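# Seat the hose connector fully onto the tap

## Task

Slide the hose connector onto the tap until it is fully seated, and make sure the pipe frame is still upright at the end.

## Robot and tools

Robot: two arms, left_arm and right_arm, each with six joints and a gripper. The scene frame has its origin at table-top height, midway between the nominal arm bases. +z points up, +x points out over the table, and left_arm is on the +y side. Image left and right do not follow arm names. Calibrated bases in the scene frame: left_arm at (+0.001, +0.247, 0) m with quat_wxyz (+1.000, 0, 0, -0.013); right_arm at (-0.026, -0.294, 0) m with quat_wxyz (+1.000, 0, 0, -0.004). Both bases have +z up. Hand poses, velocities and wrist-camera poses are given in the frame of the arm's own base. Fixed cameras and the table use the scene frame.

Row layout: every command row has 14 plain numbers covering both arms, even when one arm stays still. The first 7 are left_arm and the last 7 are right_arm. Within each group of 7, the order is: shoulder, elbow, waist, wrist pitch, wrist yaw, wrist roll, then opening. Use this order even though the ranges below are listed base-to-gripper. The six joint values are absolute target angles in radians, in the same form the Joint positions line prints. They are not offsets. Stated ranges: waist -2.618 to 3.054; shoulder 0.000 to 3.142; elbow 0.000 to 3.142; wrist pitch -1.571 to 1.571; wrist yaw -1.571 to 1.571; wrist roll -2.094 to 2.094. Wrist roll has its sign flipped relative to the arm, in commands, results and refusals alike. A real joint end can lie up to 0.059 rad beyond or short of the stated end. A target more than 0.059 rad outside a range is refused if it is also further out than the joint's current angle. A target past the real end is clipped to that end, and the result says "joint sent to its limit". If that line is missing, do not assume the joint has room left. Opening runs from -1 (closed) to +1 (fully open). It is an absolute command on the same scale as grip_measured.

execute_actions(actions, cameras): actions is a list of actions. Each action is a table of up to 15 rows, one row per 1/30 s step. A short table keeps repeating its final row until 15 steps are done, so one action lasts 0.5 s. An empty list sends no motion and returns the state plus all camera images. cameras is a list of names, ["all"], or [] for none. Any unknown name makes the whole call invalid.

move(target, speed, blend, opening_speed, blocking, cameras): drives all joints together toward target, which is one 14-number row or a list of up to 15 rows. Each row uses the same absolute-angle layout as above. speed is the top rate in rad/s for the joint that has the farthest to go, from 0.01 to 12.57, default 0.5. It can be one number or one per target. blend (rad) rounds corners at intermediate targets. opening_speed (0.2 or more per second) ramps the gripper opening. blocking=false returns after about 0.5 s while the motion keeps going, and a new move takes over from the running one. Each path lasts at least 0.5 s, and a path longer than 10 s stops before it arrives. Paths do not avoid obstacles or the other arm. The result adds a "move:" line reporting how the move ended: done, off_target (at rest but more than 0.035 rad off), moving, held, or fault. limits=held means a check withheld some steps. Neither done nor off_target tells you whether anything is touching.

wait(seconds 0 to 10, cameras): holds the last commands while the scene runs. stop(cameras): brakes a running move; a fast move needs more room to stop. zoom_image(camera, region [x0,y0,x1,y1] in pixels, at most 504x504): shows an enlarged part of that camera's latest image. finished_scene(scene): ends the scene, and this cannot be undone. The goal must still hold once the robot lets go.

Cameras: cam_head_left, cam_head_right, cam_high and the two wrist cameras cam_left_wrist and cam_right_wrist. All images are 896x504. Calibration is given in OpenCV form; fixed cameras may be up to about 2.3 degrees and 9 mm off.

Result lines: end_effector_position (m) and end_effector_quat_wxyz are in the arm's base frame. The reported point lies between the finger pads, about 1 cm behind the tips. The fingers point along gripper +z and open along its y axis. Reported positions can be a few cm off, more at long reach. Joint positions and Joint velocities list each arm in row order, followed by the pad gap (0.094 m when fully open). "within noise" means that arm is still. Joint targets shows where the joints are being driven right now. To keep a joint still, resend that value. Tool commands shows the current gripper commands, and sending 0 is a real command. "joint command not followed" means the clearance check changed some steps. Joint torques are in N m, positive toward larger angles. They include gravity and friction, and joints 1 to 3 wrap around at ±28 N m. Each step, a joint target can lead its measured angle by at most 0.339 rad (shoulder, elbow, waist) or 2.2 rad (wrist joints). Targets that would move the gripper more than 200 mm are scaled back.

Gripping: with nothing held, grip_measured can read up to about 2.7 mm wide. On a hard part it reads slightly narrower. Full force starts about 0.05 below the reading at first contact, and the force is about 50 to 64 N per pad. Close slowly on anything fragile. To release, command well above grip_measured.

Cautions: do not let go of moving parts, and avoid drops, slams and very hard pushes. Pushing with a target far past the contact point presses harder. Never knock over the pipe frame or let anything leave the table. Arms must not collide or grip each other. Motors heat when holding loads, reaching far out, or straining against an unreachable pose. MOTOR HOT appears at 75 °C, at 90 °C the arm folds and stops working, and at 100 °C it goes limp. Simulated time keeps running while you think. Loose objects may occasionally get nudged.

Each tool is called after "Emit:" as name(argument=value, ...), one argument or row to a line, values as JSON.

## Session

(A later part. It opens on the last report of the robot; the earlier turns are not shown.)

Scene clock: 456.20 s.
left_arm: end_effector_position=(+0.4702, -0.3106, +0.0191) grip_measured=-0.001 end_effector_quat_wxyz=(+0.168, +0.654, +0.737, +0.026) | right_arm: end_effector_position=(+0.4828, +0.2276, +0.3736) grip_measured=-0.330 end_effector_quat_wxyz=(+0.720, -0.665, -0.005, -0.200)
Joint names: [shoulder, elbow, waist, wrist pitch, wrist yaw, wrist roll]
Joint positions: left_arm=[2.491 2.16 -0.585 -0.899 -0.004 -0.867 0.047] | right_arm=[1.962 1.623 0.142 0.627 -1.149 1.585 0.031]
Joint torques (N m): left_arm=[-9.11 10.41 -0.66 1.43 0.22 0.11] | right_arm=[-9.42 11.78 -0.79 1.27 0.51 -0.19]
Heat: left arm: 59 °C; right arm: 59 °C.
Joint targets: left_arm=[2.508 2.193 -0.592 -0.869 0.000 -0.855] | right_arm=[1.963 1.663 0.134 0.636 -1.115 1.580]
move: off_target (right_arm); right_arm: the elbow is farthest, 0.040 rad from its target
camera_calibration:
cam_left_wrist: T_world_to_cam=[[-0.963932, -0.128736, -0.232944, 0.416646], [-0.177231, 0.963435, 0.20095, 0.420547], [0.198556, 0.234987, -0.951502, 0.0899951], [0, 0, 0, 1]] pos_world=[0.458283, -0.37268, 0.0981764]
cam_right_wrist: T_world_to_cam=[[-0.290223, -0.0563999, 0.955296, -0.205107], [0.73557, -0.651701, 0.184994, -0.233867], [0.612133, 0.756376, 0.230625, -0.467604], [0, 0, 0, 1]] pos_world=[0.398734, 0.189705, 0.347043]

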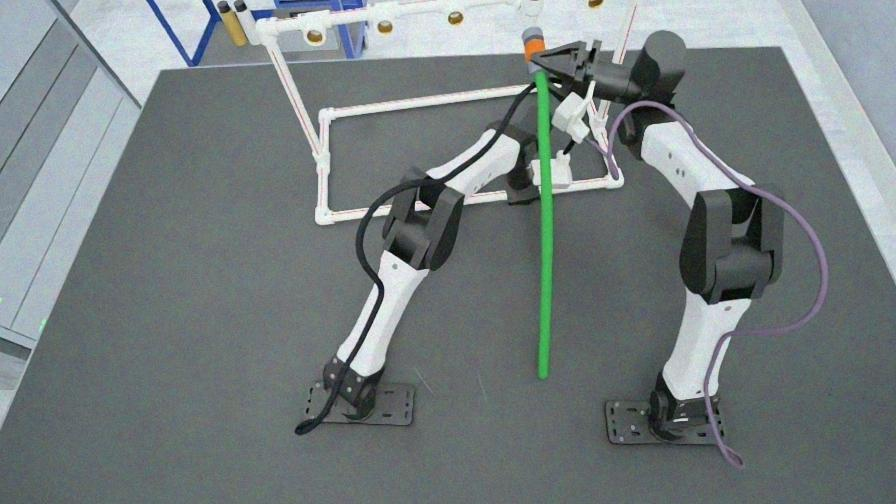

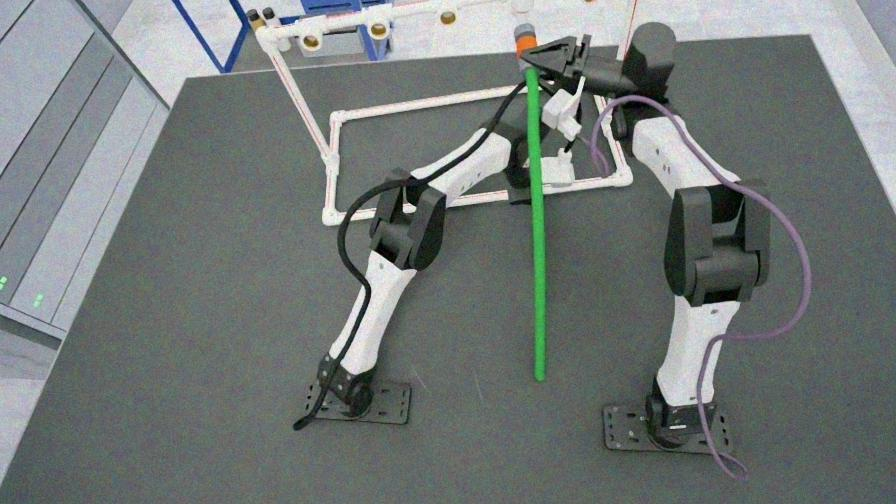

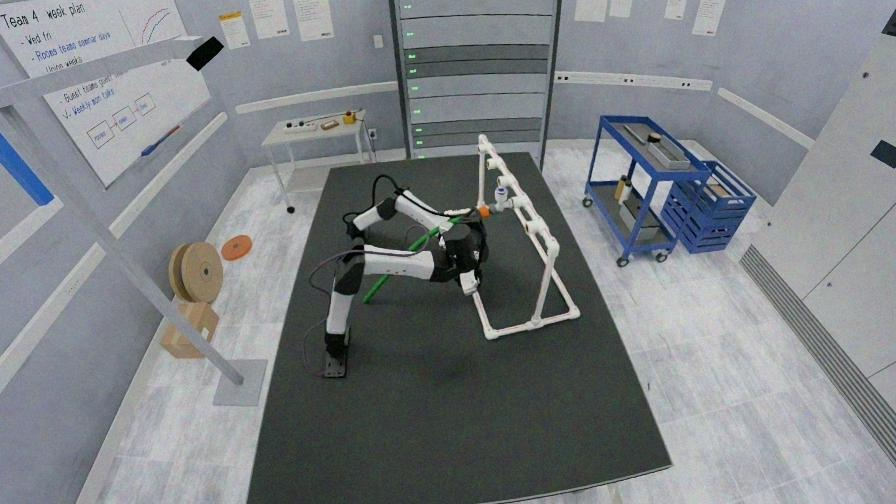

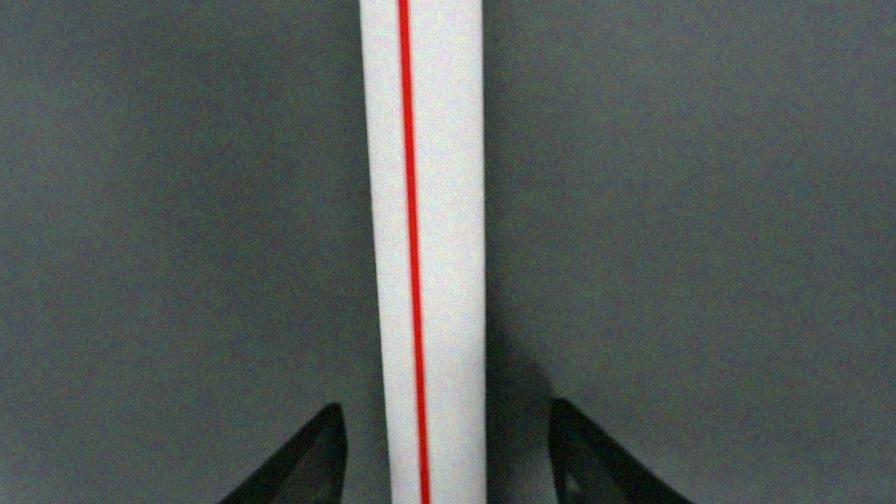

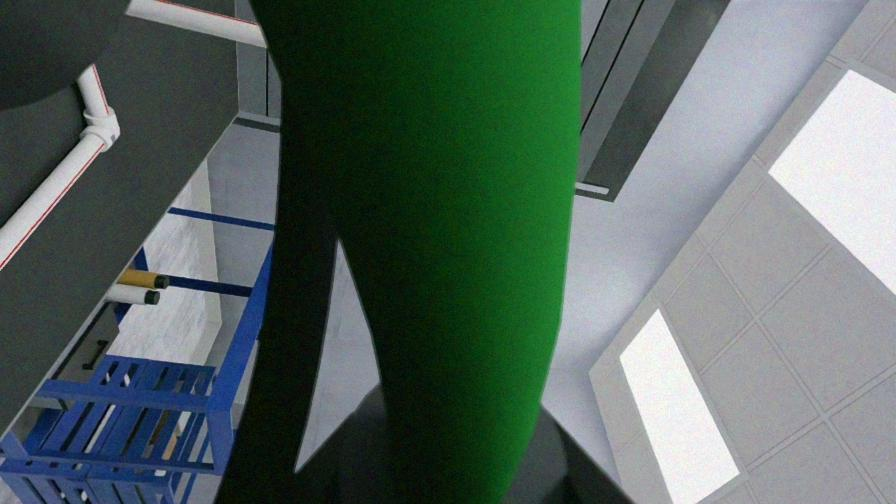

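Emit:
move(
  target=[
    [2.508, 2.193, -0.592, -0.869, 0.0, -0.855, -0.85, 1.9635, 1.663, 0.134, 0.636, -1.115, 1.58, -0.75],
    [2.535, 2.193, -0.592, -0.869, 0.0, -0.855, -0.85, 1.9635, 1.663, 0.134, 0.636, -1.115, 1.58, -0.75],
  ],
  speed=0.12,
  opening_speed=0.5,
  cameras=["cam_left_wrist", "cam_head_left"],
)

Scene clock: 461.30 s.
left_arm: end_effector_position=(+0.4733, -0.3118, +0.0190) grip_measured=-0.604 end_effector_quat_wxyz=(+0.172, +0.652, +0.738, +0.028) | right_arm: end_effector_position=(+0.4841, +0.2267, +0.3737) grip_measured=-0.330 end_effector_quat_wxyz=(+0.720, -0.664, -0.002, -0.202)
Joint names: [shoulder, elbow, waist, wrist pitch, wrist yaw, wrist roll]
Joint positions: left_arm=[2.499 2.172 -0.585 -0.895 -0.009 -0.864 0.019] | right_arm=[1.962 1.623 0.141 0.626 -1.142 1.585 0.031]
Joint torques (N m): left_arm=[-7.73 9.26 -0.62 1.38 0.25 0.09] | right_arm=[-9.43 11.79 -0.66 1.28 0.43 -0.19]
Heat: left arm: 61 °C; right arm: 58 °C.
Joint targets: left_arm=[2.535 2.193 -0.592 -0.869 0.000 -0.855] | right_arm=[1.963 1.663 0.134 0.636 -1.115 1.580]
move: off_target (left_arm, right_arm); left_arm: the shoulder is farthest, 0.036 rad from its target; right_arm: the elbow is farthest, 0.040 rad from its target
camera_calibration:
cam_left_wrist: T_world_to_cam=[[-0.961394, -0.133351, -0.240704, 0.41695], [-0.183023, 0.963074, 0.197463, 0.424951], [0.205484, 0.233894, -0.9503, 0.0860017], [0, 0, 0, 1]] pos_world=[0.460957, -0.373773, 0.0981771]
Images, in order (width x height): cam_head_left 896x504, cam_left_wrist 896x504.

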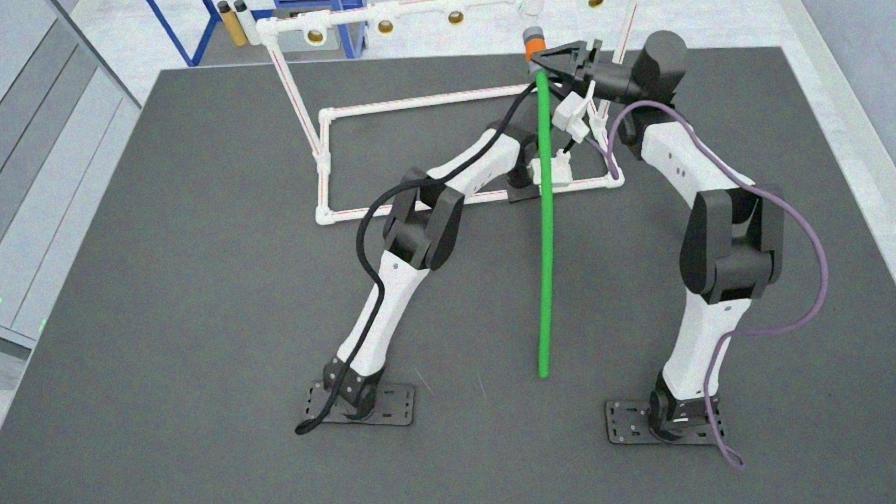

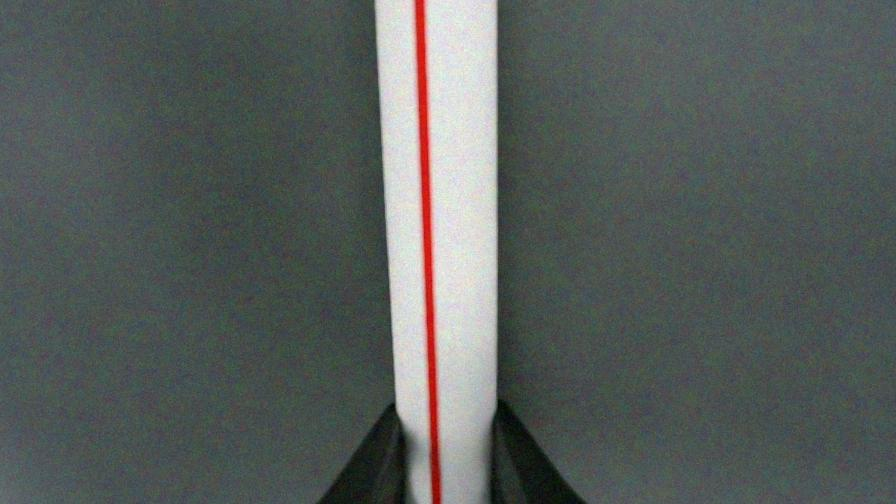

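Emit:
move(
  target=[2.535, 2.193, -0.592, -0.869, 0.0, -0.855, -0.85, 2.0075, 1.736, 0.132, 0.622, -1.09, 1.58, -0.8],
  speed=0.08,
  cameras=["cam_left_wrist", "cam_head_left", "cam_head_right", "cam_high"],
)

Emit:
zoom_image(
  camera="cam_head_left",
  region=[500, 10, 600, 110],
)

Emit:
zoom_image(
  camera="cam_high",
  region=[430, 150, 570, 260],
)

Scene clock: 466.37 s.
left_arm: end_effector_position=(+0.4820, -0.3119, +0.0191) grip_measured=-0.604 end_effector_quat_wxyz=(+0.184, +0.647, +0.739, +0.036) | right_arm: end_effector_position=(+0.4940, +0.2271, +0.3743) grip_measured=-0.330 end_effector_quat_wxyz=(+0.719, -0.665, -0.005, -0.201)
Joint names: [shoulder, elbow, waist, wrist pitch, wrist yaw, wrist roll]
Joint positions: left_arm=[2.505 2.176 -0.581 -0.864 -0.02 -0.862 0.019] | right_arm=[2.006 1.688 0.138 0.607 -1.153 1.585 0.031]
Joint torques (N m): left_arm=[-8.29 8.96 -1.02 1.09 0.39 0.05] | right_arm=[-9.7 12.6 -0.55 1.33 0.86 -0.19]
Heat: left arm: 61 °C; right arm: 58 °C.
Joint targets: left_arm=[2.535 2.193 -0.592 -0.869 0.000 -0.855] | right_arm=[2.008 1.736 0.132 0.622 -1.090 1.580]
move: off_target (right_arm); right_arm: the wrist yaw is farthest, 0.063 rad from its target
camera_calibration:
cam_left_wrist: T_world_to_cam=[[-0.952625, -0.145438, -0.267122, 0.41773], [-0.198986, 0.962242, 0.185728, 0.434216], [0.230024, 0.230082, -0.945596, 0.0712124], [0, 0, 0, 1]] pos_world=[0.467962, -0.373452, 0.0982768]
Images, in order (width x height): cam_head_left 896x504, cam_head_right 896x504, cam_high 896x504, cam_left_wrist 896x504.

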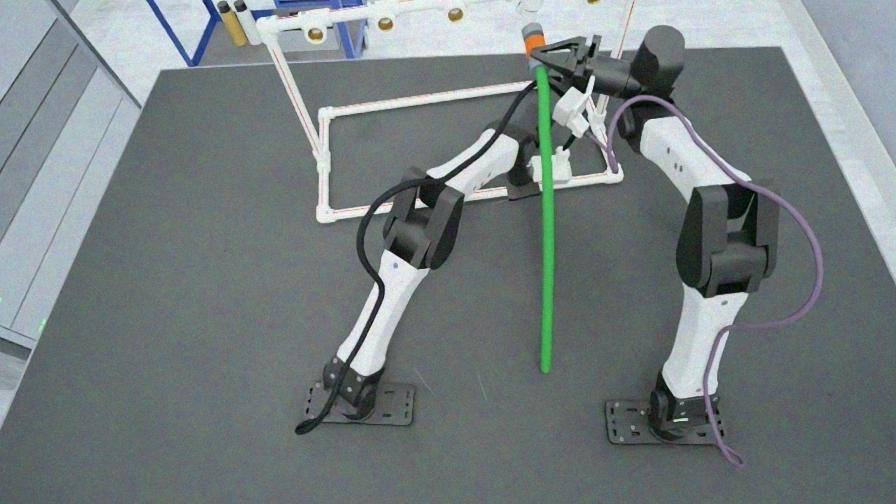

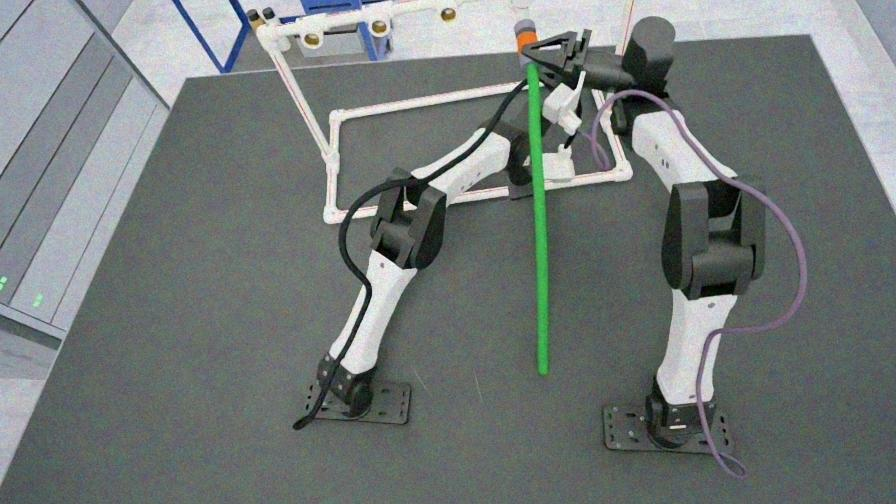

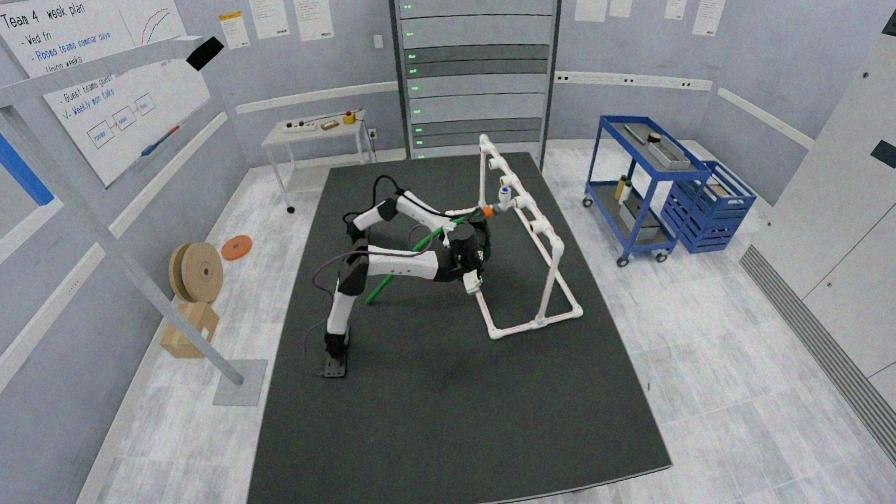

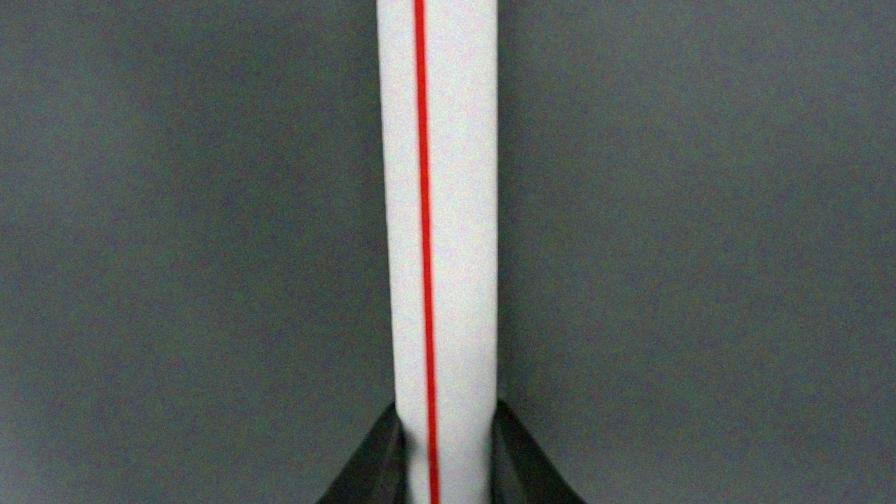

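Scaled by 5.040 from the camera's 896x504 image, which has a finer 1280x720 frame.

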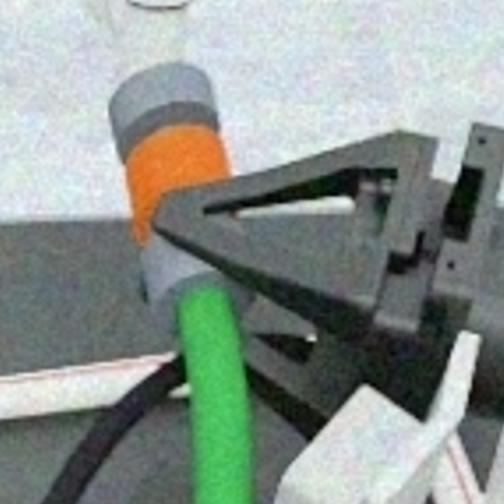

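Scaled by 3.600 from the camera's 896x504 image, which has a finer 1280x720 frame.

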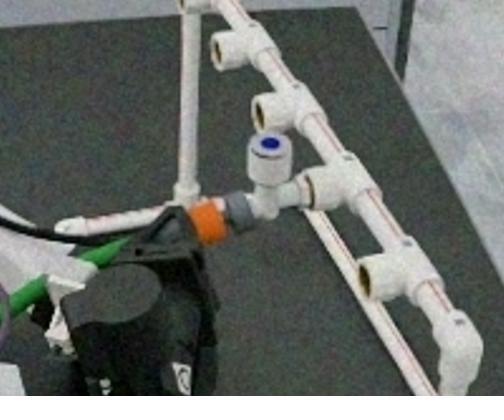

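Emit:
move(
  target=[2.60, 2.135, -0.628, -1.114, 0.098, -0.855, -0.9, 2.025, 1.74, 0.116, 0.61, -0.974, 1.58, -0.85],
  speed=0.1,
  cameras=["cam_left_wrist", "cam_head_left", "cam_head_right", "cam_high"],
)

Emit:
zoom_image(
  camera="cam_head_left",
  region=[500, 10, 600, 110],
)

Emit:
zoom_image(
  camera="cam_high",
  region=[430, 150, 570, 260],
)

Scene clock: 489.50 s.
left_arm: end_effector_position=(+0.4789, -0.3112, +0.0154) grip_measured=-0.604 end_effector_quat_wxyz=(+0.175, +0.649, +0.740, +0.032) | right_arm: end_effector_position=(+0.4958, +0.2258, +0.3738) grip_measured=-0.330 end_effector_quat_wxyz=(+0.719, -0.665, -0.001, -0.203)
Joint names: [shoulder, elbow, waist, wrist pitch, wrist yaw, wrist roll]
Joint positions: left_arm=[2.515 2.185 -0.581 -0.884 -0.014 -0.862 0.019] | right_arm=[2.007 1.689 0.136 0.605 -1.147 1.585 0.031]
Joint torques (N m): left_arm=[-3.95 2.48 -4.07 -1.63 1.49 0.05] | right_arm=[-8.35 12.93 -1.8 1.23 2.19 -0.19]
Heat: left arm: 60 °C; right arm: 61 °C.
Joint targets: left_arm=[2.600 2.135 -0.628 -1.114 0.098 -0.855] | right_arm=[2.025 1.740 0.116 0.610 -0.974 1.580]
move: off_target (left_arm, right_arm); left_arm: the wrist pitch is farthest, 0.230 rad from its target; right_arm: the wrist yaw is farthest, 0.173 rad from its target
camera_calibration:
cam_left_wrist: T_world_to_cam=[[-0.958, -0.141805, -0.249252, 0.417405], [-0.193058, 0.96163, 0.194926, 0.430449], [0.212047, 0.234859, -0.948619, 0.078474], [0, 0, 0, 1]] pos_world=[0.466336, -0.373173, 0.0945754]
Images, in order (width x height): cam_head_left 896x504, cam_head_right 896x504, cam_high 896x504, cam_left_wrist 896x504.

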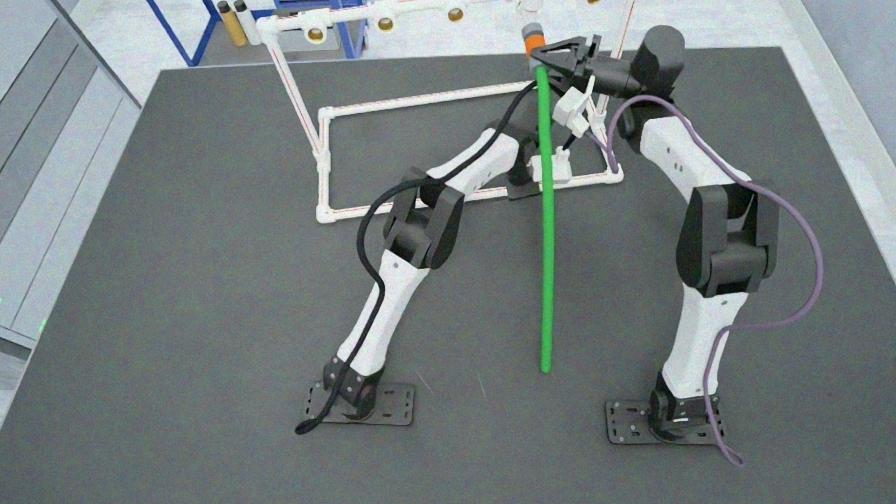

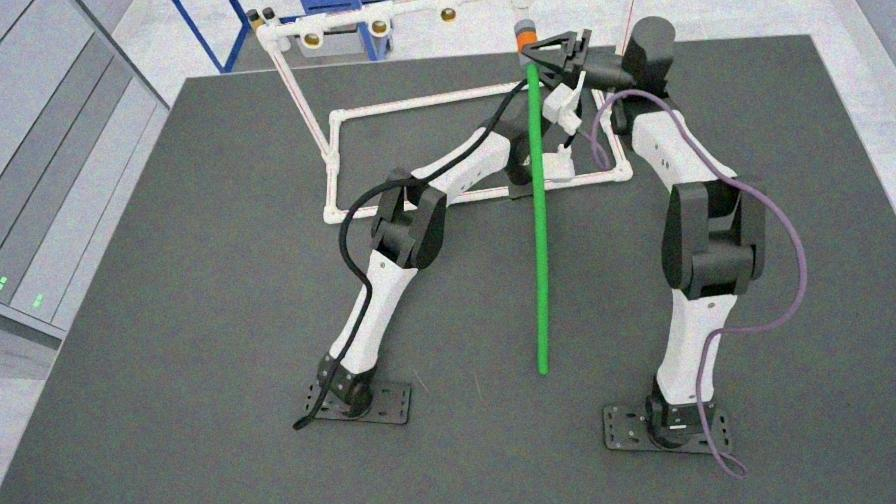

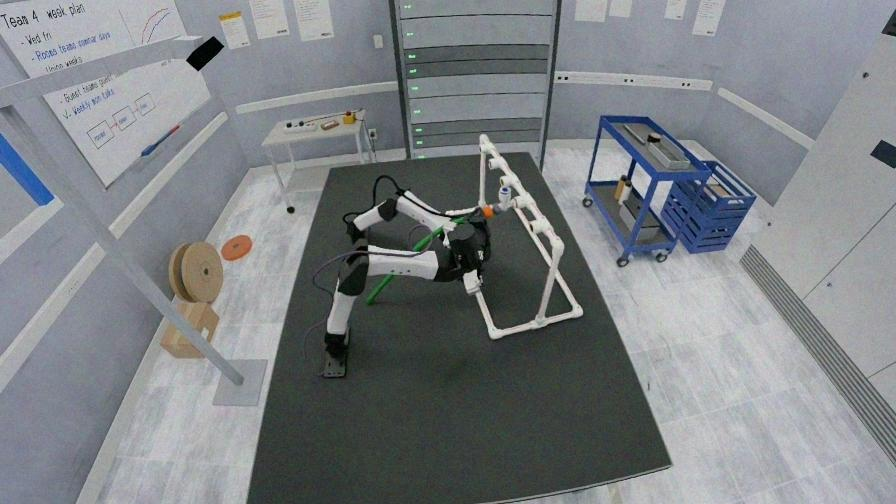

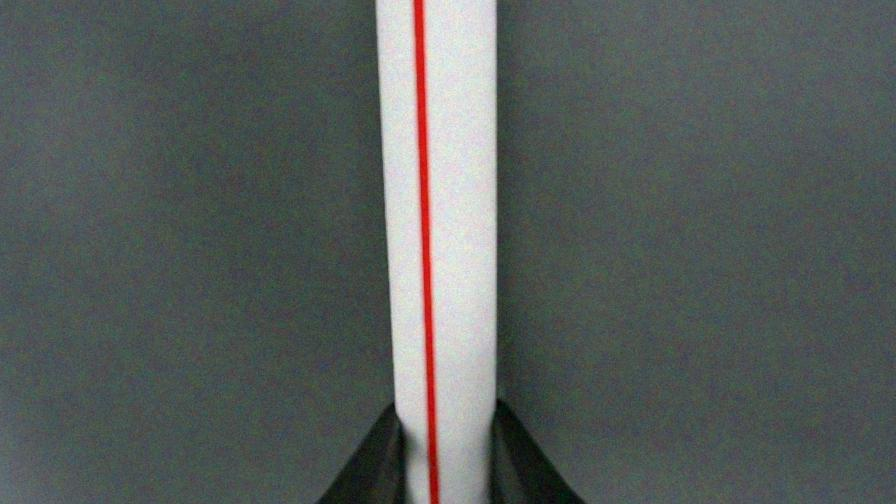

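Scaled by 5.040 from the camera's 896x504 image, which has a finer 1280x720 frame.

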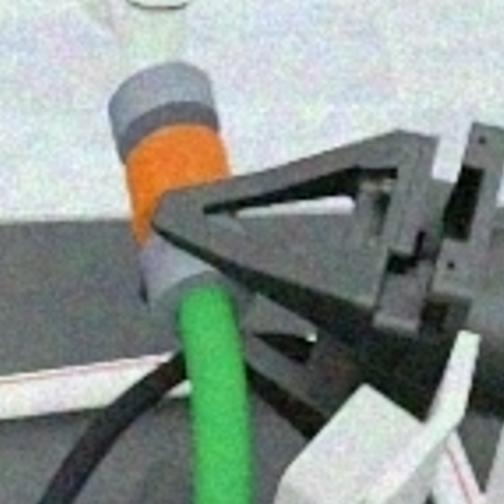

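Scaled by 3.600 from the camera's 896x504 image, which has a finer 1280x720 frame.

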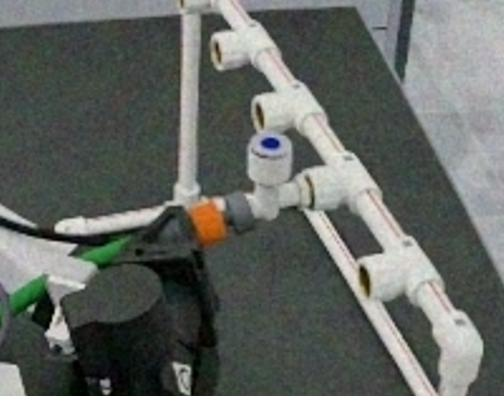

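Emit:
move(
  target=[2.65, 2.09, -0.66, -1.29, 0.17, -0.855, -0.95, 2.039, 1.75, 0.100, 0.615, -0.85, 1.58, -0.9],
  speed=0.1,
  cameras=["cam_left_wrist", "cam_head_left", "cam_head_right", "cam_high"],
)

Emit:
zoom_image(
  camera="cam_head_left",
  region=[500, 10, 600, 110],
)

Emit:
zoom_image(
  camera="cam_high",
  region=[430, 150, 570, 260],
)

Scene clock: 495.10 s.
left_arm: end_effector_position=(+0.4754, -0.3103, +0.0113) grip_measured=-0.604 end_effector_quat_wxyz=(+0.167, +0.650, +0.741, +0.027) | right_arm: end_effector_position=(+0.4976, +0.2249, +0.3741) grip_measured=-0.330 end_effector_quat_wxyz=(+0.719, -0.664, +0.001, -0.205)
Joint names: [shoulder, elbow, waist, wrist pitch, wrist yaw, wrist roll]
Joint positions: left_arm=[2.521 2.185 -0.581 -0.896 -0.007 -0.862 0.019] | right_arm=[2.009 1.691 0.134 0.605 -1.141 1.585 0.031]
Joint torques (N m): left_arm=[-0.46 -1.83 -6.87 -3.61 2.27 0.07] | right_arm=[-7.32 13.7 -3.12 1.27 3.6 -0.2]
Heat: left arm: 58 °C; right arm: 61 °C.
Joint targets: left_arm=[2.650 2.090 -0.660 -1.290 0.170 -0.855] | right_arm=[2.039 1.750 0.100 0.615 -0.850 1.580]
move: off_target (left_arm, right_arm); left_arm: the wrist pitch is farthest, 0.394 rad from its target; right_arm: the wrist yaw is farthest, 0.291 rad from its target
camera_calibration:
cam_left_wrist: T_world_to_cam=[[-0.962796, -0.138501, -0.232037, 0.416168], [-0.187128, 0.96119, 0.202725, 0.426772], [0.194954, 0.238603, -0.951347, 0.0843276], [0, 0, 0, 1]] pos_world=[0.464106, -0.37269, 0.090274]
Images, in order (width x height): cam_head_left 896x504, cam_head_right 896x504, cam_high 896x504, cam_left_wrist 896x504.

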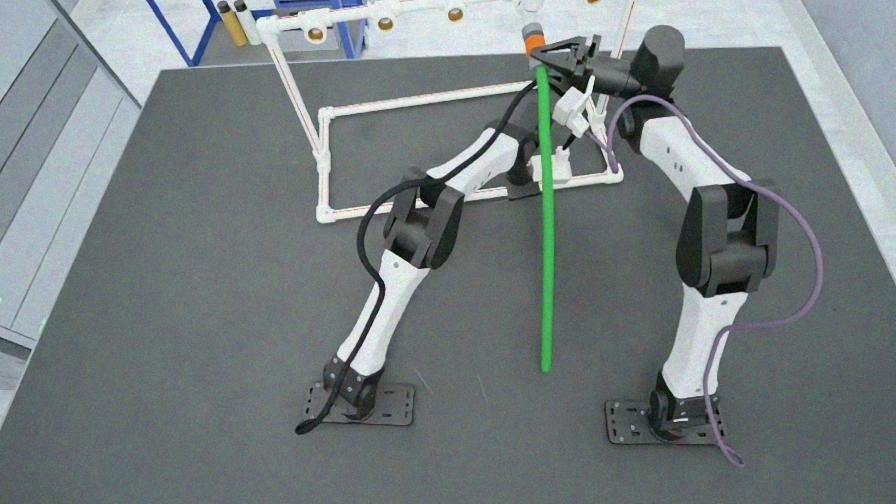

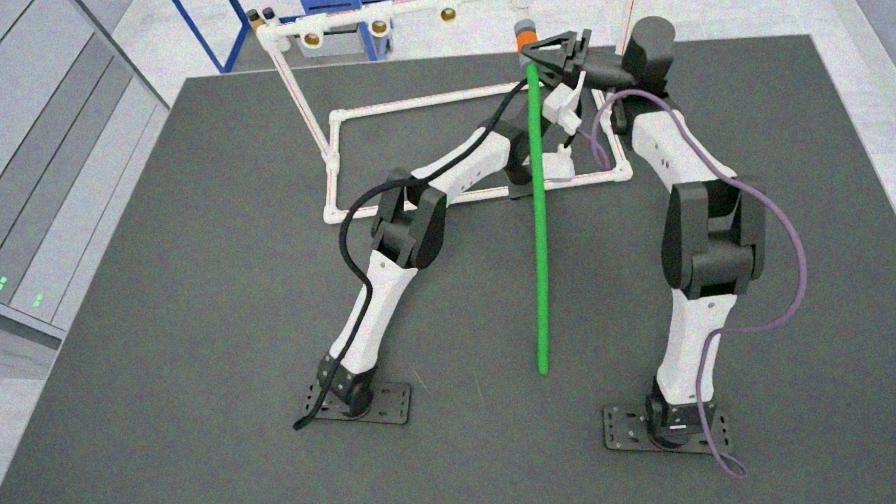

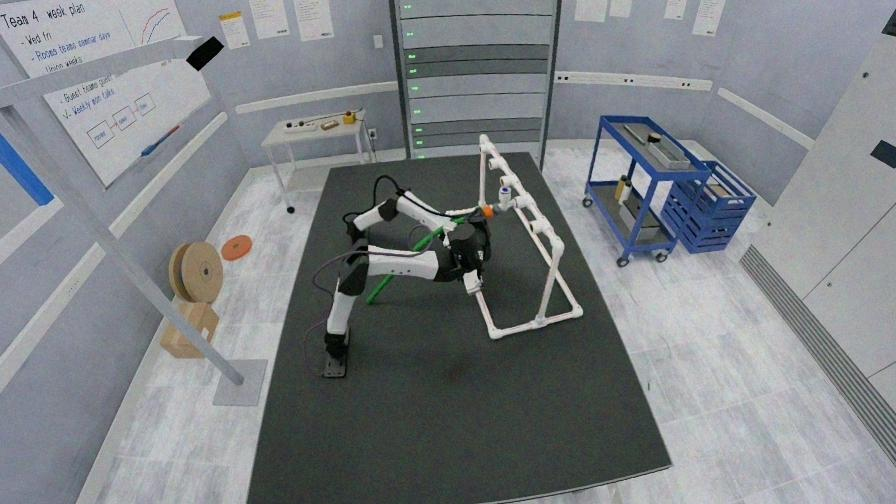

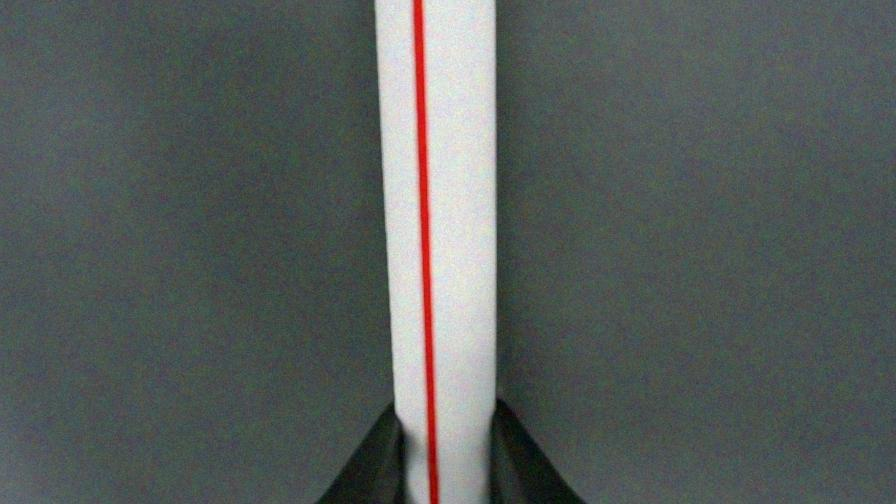

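Scaled by 5.040 from the camera's 896x504 image, which has a finer 1280x720 frame.

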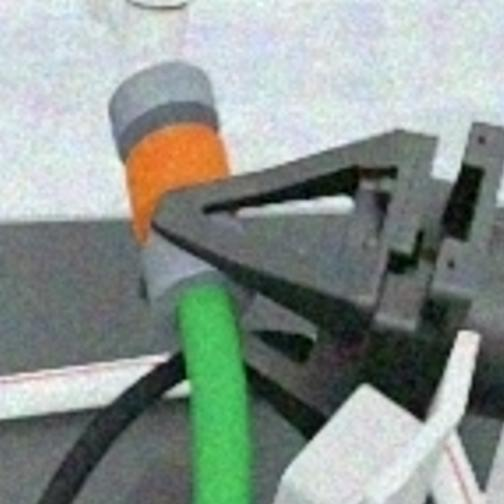

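Scaled by 3.600 from the camera's 896x504 image, which has a finer 1280x720 frame.

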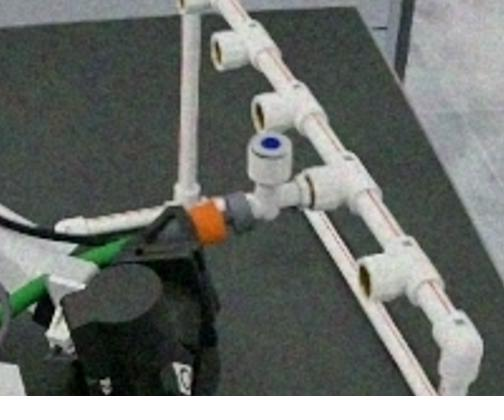

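Emit:
move(
  target=[2.67, 2.07, -0.695, -1.42, 0.24, -0.855, -1.0, 2.052, 1.757, 0.086, 0.62, -0.76, 1.58, -1.0],
  speed=0.1,
  cameras=["cam_left_wrist", "cam_head_left", "cam_head_right", "cam_high"],
)

Emit:
zoom_image(
  camera="cam_head_left",
  region=[500, 10, 600, 110],
)

Emit:
zoom_image(
  camera="cam_head_right",
  region=[490, 0, 590, 100],
)

Emit:
zoom_image(
  camera="cam_high",
  region=[470, 180, 530, 230],
)

Scene clock: 510.67 s.
left_arm: end_effector_position=(+0.4733, -0.3122, +0.0104) grip_measured=-0.604 end_effector_quat_wxyz=(+0.165, +0.652, +0.740, +0.022) | right_arm: end_effector_position=(+0.5082, +0.2224, +0.3764) grip_measured=-0.331 end_effector_quat_wxyz=(+0.719, -0.658, +0.016, -0.225)
Joint names: [shoulder, elbow, waist, wrist pitch, wrist yaw, wrist roll]
Joint positions: left_arm=[2.523 2.187 -0.582 -0.9 0.004 -0.862 0.019] | right_arm=[2.023 1.706 0.134 0.613 -1.092 1.585 0.031]
Joint torques (N m): left_arm=[-0.27 -2.73 -8.75 -4.47 2.69 0.07] | right_arm=[-7.51 12.9 -4.36 1.26 4.1 -0.19]
Heat: left arm: 56 °C; right arm: 59 °C.
Joint targets: left_arm=[2.654 2.082 -0.683 -1.366 0.215 -0.856] | right_arm=[2.052 1.757 0.086 0.620 -0.760 1.580]
move: off_target (left_arm, right_arm); left_arm: the wrist pitch is farthest, 0.520 rad from its target; right_arm: the wrist yaw is farthest, 0.332 rad from its target
camera_calibration:
cam_left_wrist: T_world_to_cam=[[-0.965629, -0.134892, -0.222183, 0.416066], [-0.180301, 0.963322, 0.198754, 0.425761], [0.187224, 0.231982, -0.954532, 0.085974], [0, 0, 0, 1]] pos_world=[0.462434, -0.373965, 0.0898866]
Images, in order (width x height): cam_head_left 896x504, cam_head_right 896x504, cam_high 896x504, cam_left_wrist 896x504.

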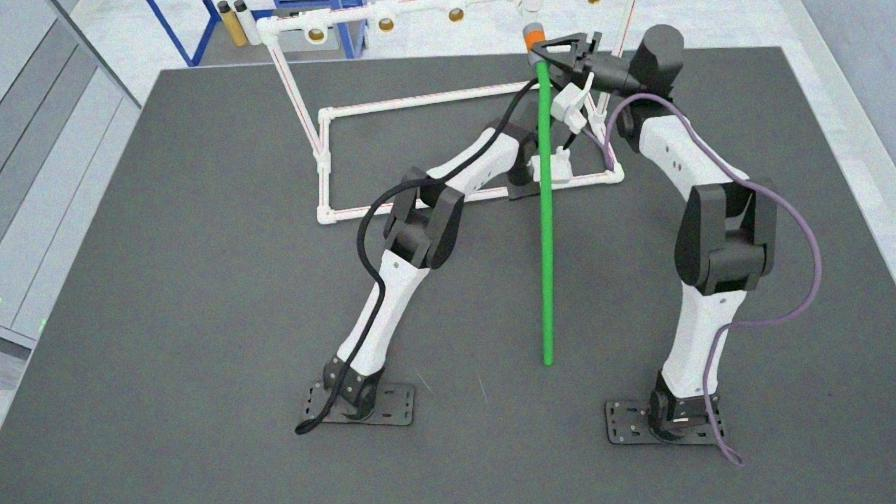

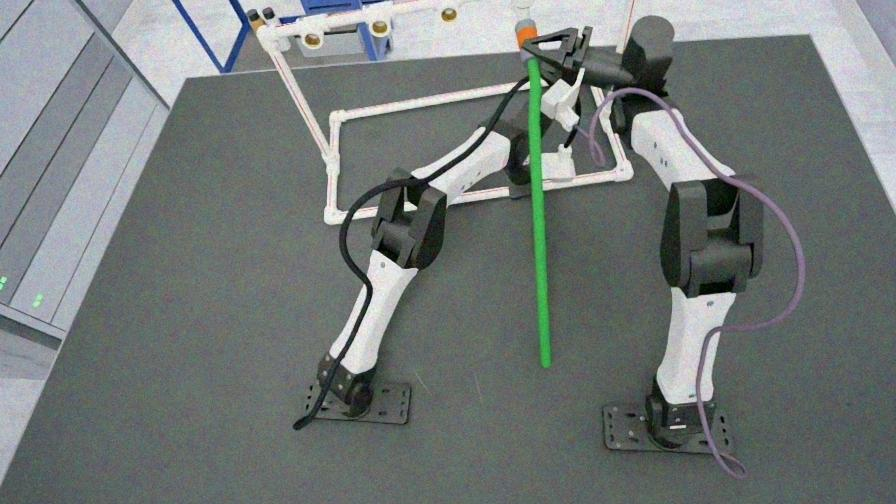

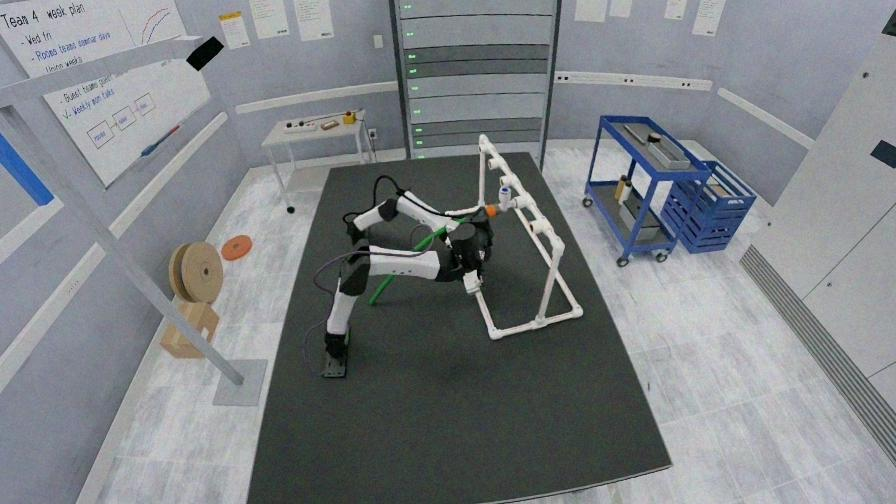

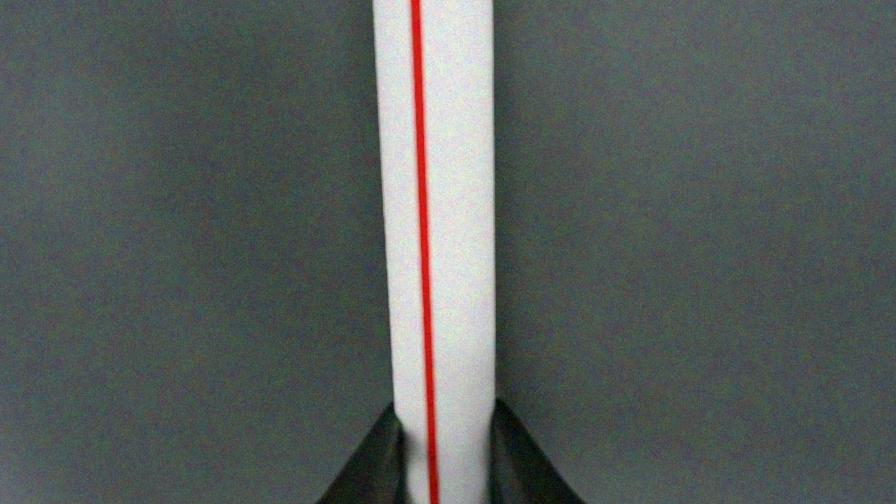

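Scaled by 5.040 from the camera's 896x504 image, which has a finer 1280x720 frame.

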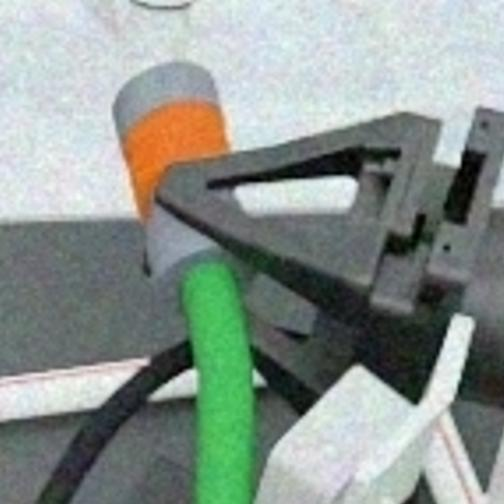

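Scaled by 5.040 from the camera's 896x504 image, which has a finer 1280x720 frame.

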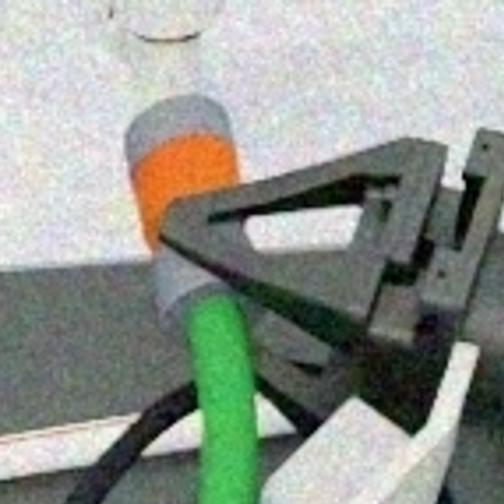

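Scaled by 8.400 from the camera's 896x504 image, which has a finer 1280x720 frame.

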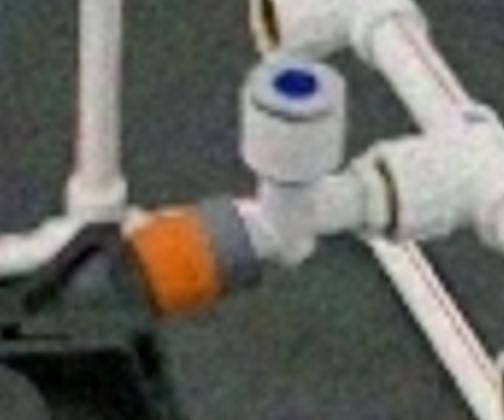

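Emit:
move(
  target=[2.67, 2.07, -0.695, -1.42, 0.24, -0.855, -1.0, 2.07, 1.775, 0.076, 0.62, -0.68, 1.58, -1.0],
  speed=0.1,
  cameras=["cam_head_left", "cam_head_right", "cam_high"],
)

Emit:
zoom_image(
  camera="cam_head_left",
  region=[500, 10, 600, 110],
)

Emit:
zoom_image(
  camera="cam_high",
  region=[470, 180, 530, 230],
)

Scene clock: 514.67 s.
left_arm: end_effector_position=(+0.4732, -0.3121, +0.0103) grip_measured=-0.604 end_effector_quat_wxyz=(+0.165, +0.652, +0.740, +0.021) | right_arm: end_effector_position=(+0.5117, +0.2218, +0.3784) grip_measured=-0.331 end_effector_quat_wxyz=(+0.719, -0.655, +0.020, -0.229)
Joint names: [shoulder, elbow, waist, wrist pitch, wrist yaw, wrist roll]
Joint positions: left_arm=[2.523 2.187 -0.582 -0.901 0.004 -0.862 0.019] | right_arm=[2.029 1.718 0.134 0.613 -1.078 1.581 0.031]
Joint torques (N m): left_arm=[-0.27 -2.7 -8.73 -4.46 2.7 0.04] | right_arm=[-6.52 13.55 -5.23 1.27 4.89 -0.14]
Heat: left arm: 55 °C; right arm: 60 °C.
Joint targets: left_arm=[2.655 2.082 -0.683 -1.366 0.216 -0.856] | right_arm=[2.070 1.775 0.076 0.620 -0.680 1.580]
move: off_target (left_arm, right_arm); left_arm: the wrist pitch is farthest, 0.519 rad from its target; right_arm: the wrist yaw is farthest, 0.398 rad from its target
Images, in order (width x height): cam_head_left 896x504, cam_head_right 896x504, cam_high 896x504.

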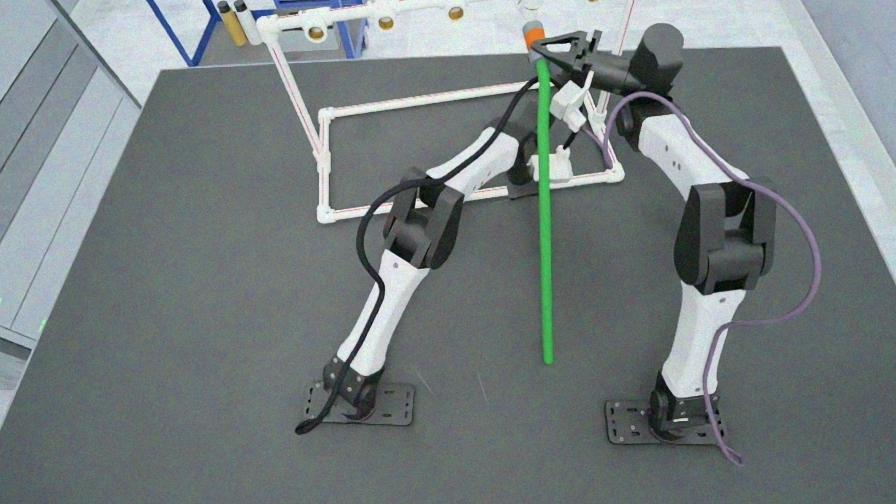

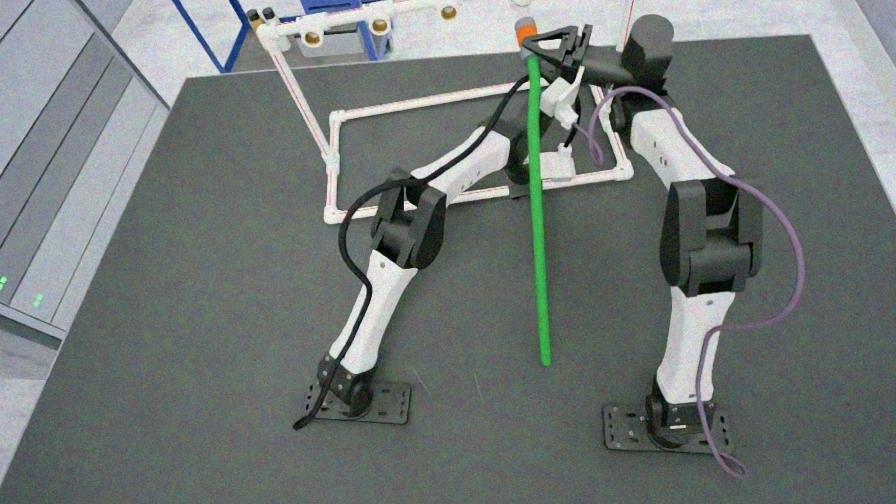

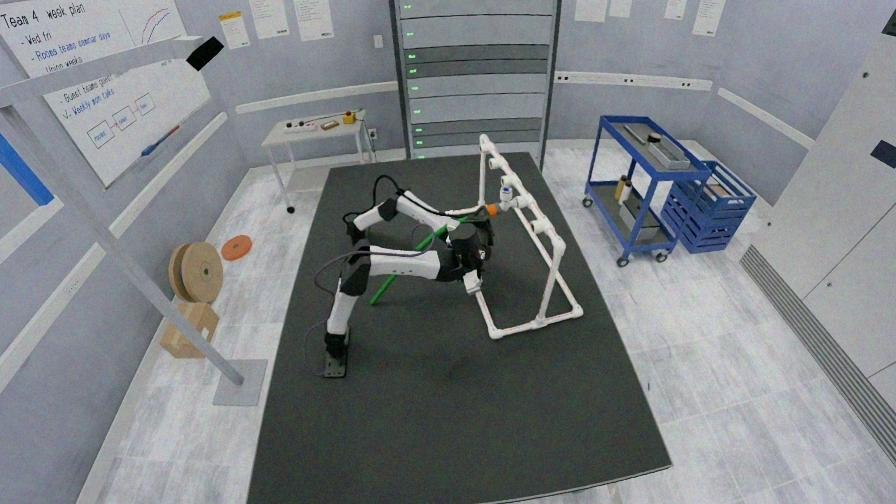

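Scaled by 5.040 from the camera's 896x504 image, which has a finer 1280x720 frame.

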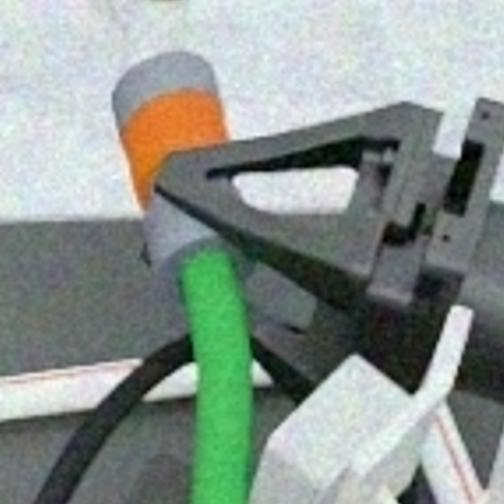

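Scaled by 8.400 from the camera's 896x504 image, which has a finer 1280x720 frame.

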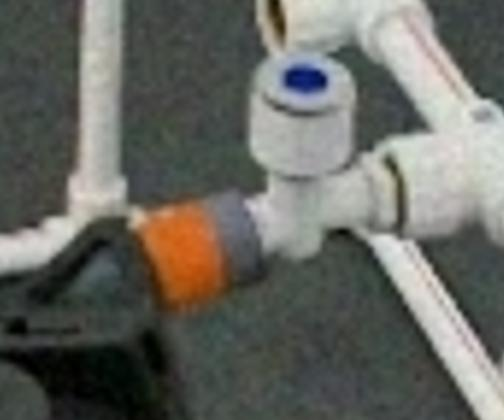

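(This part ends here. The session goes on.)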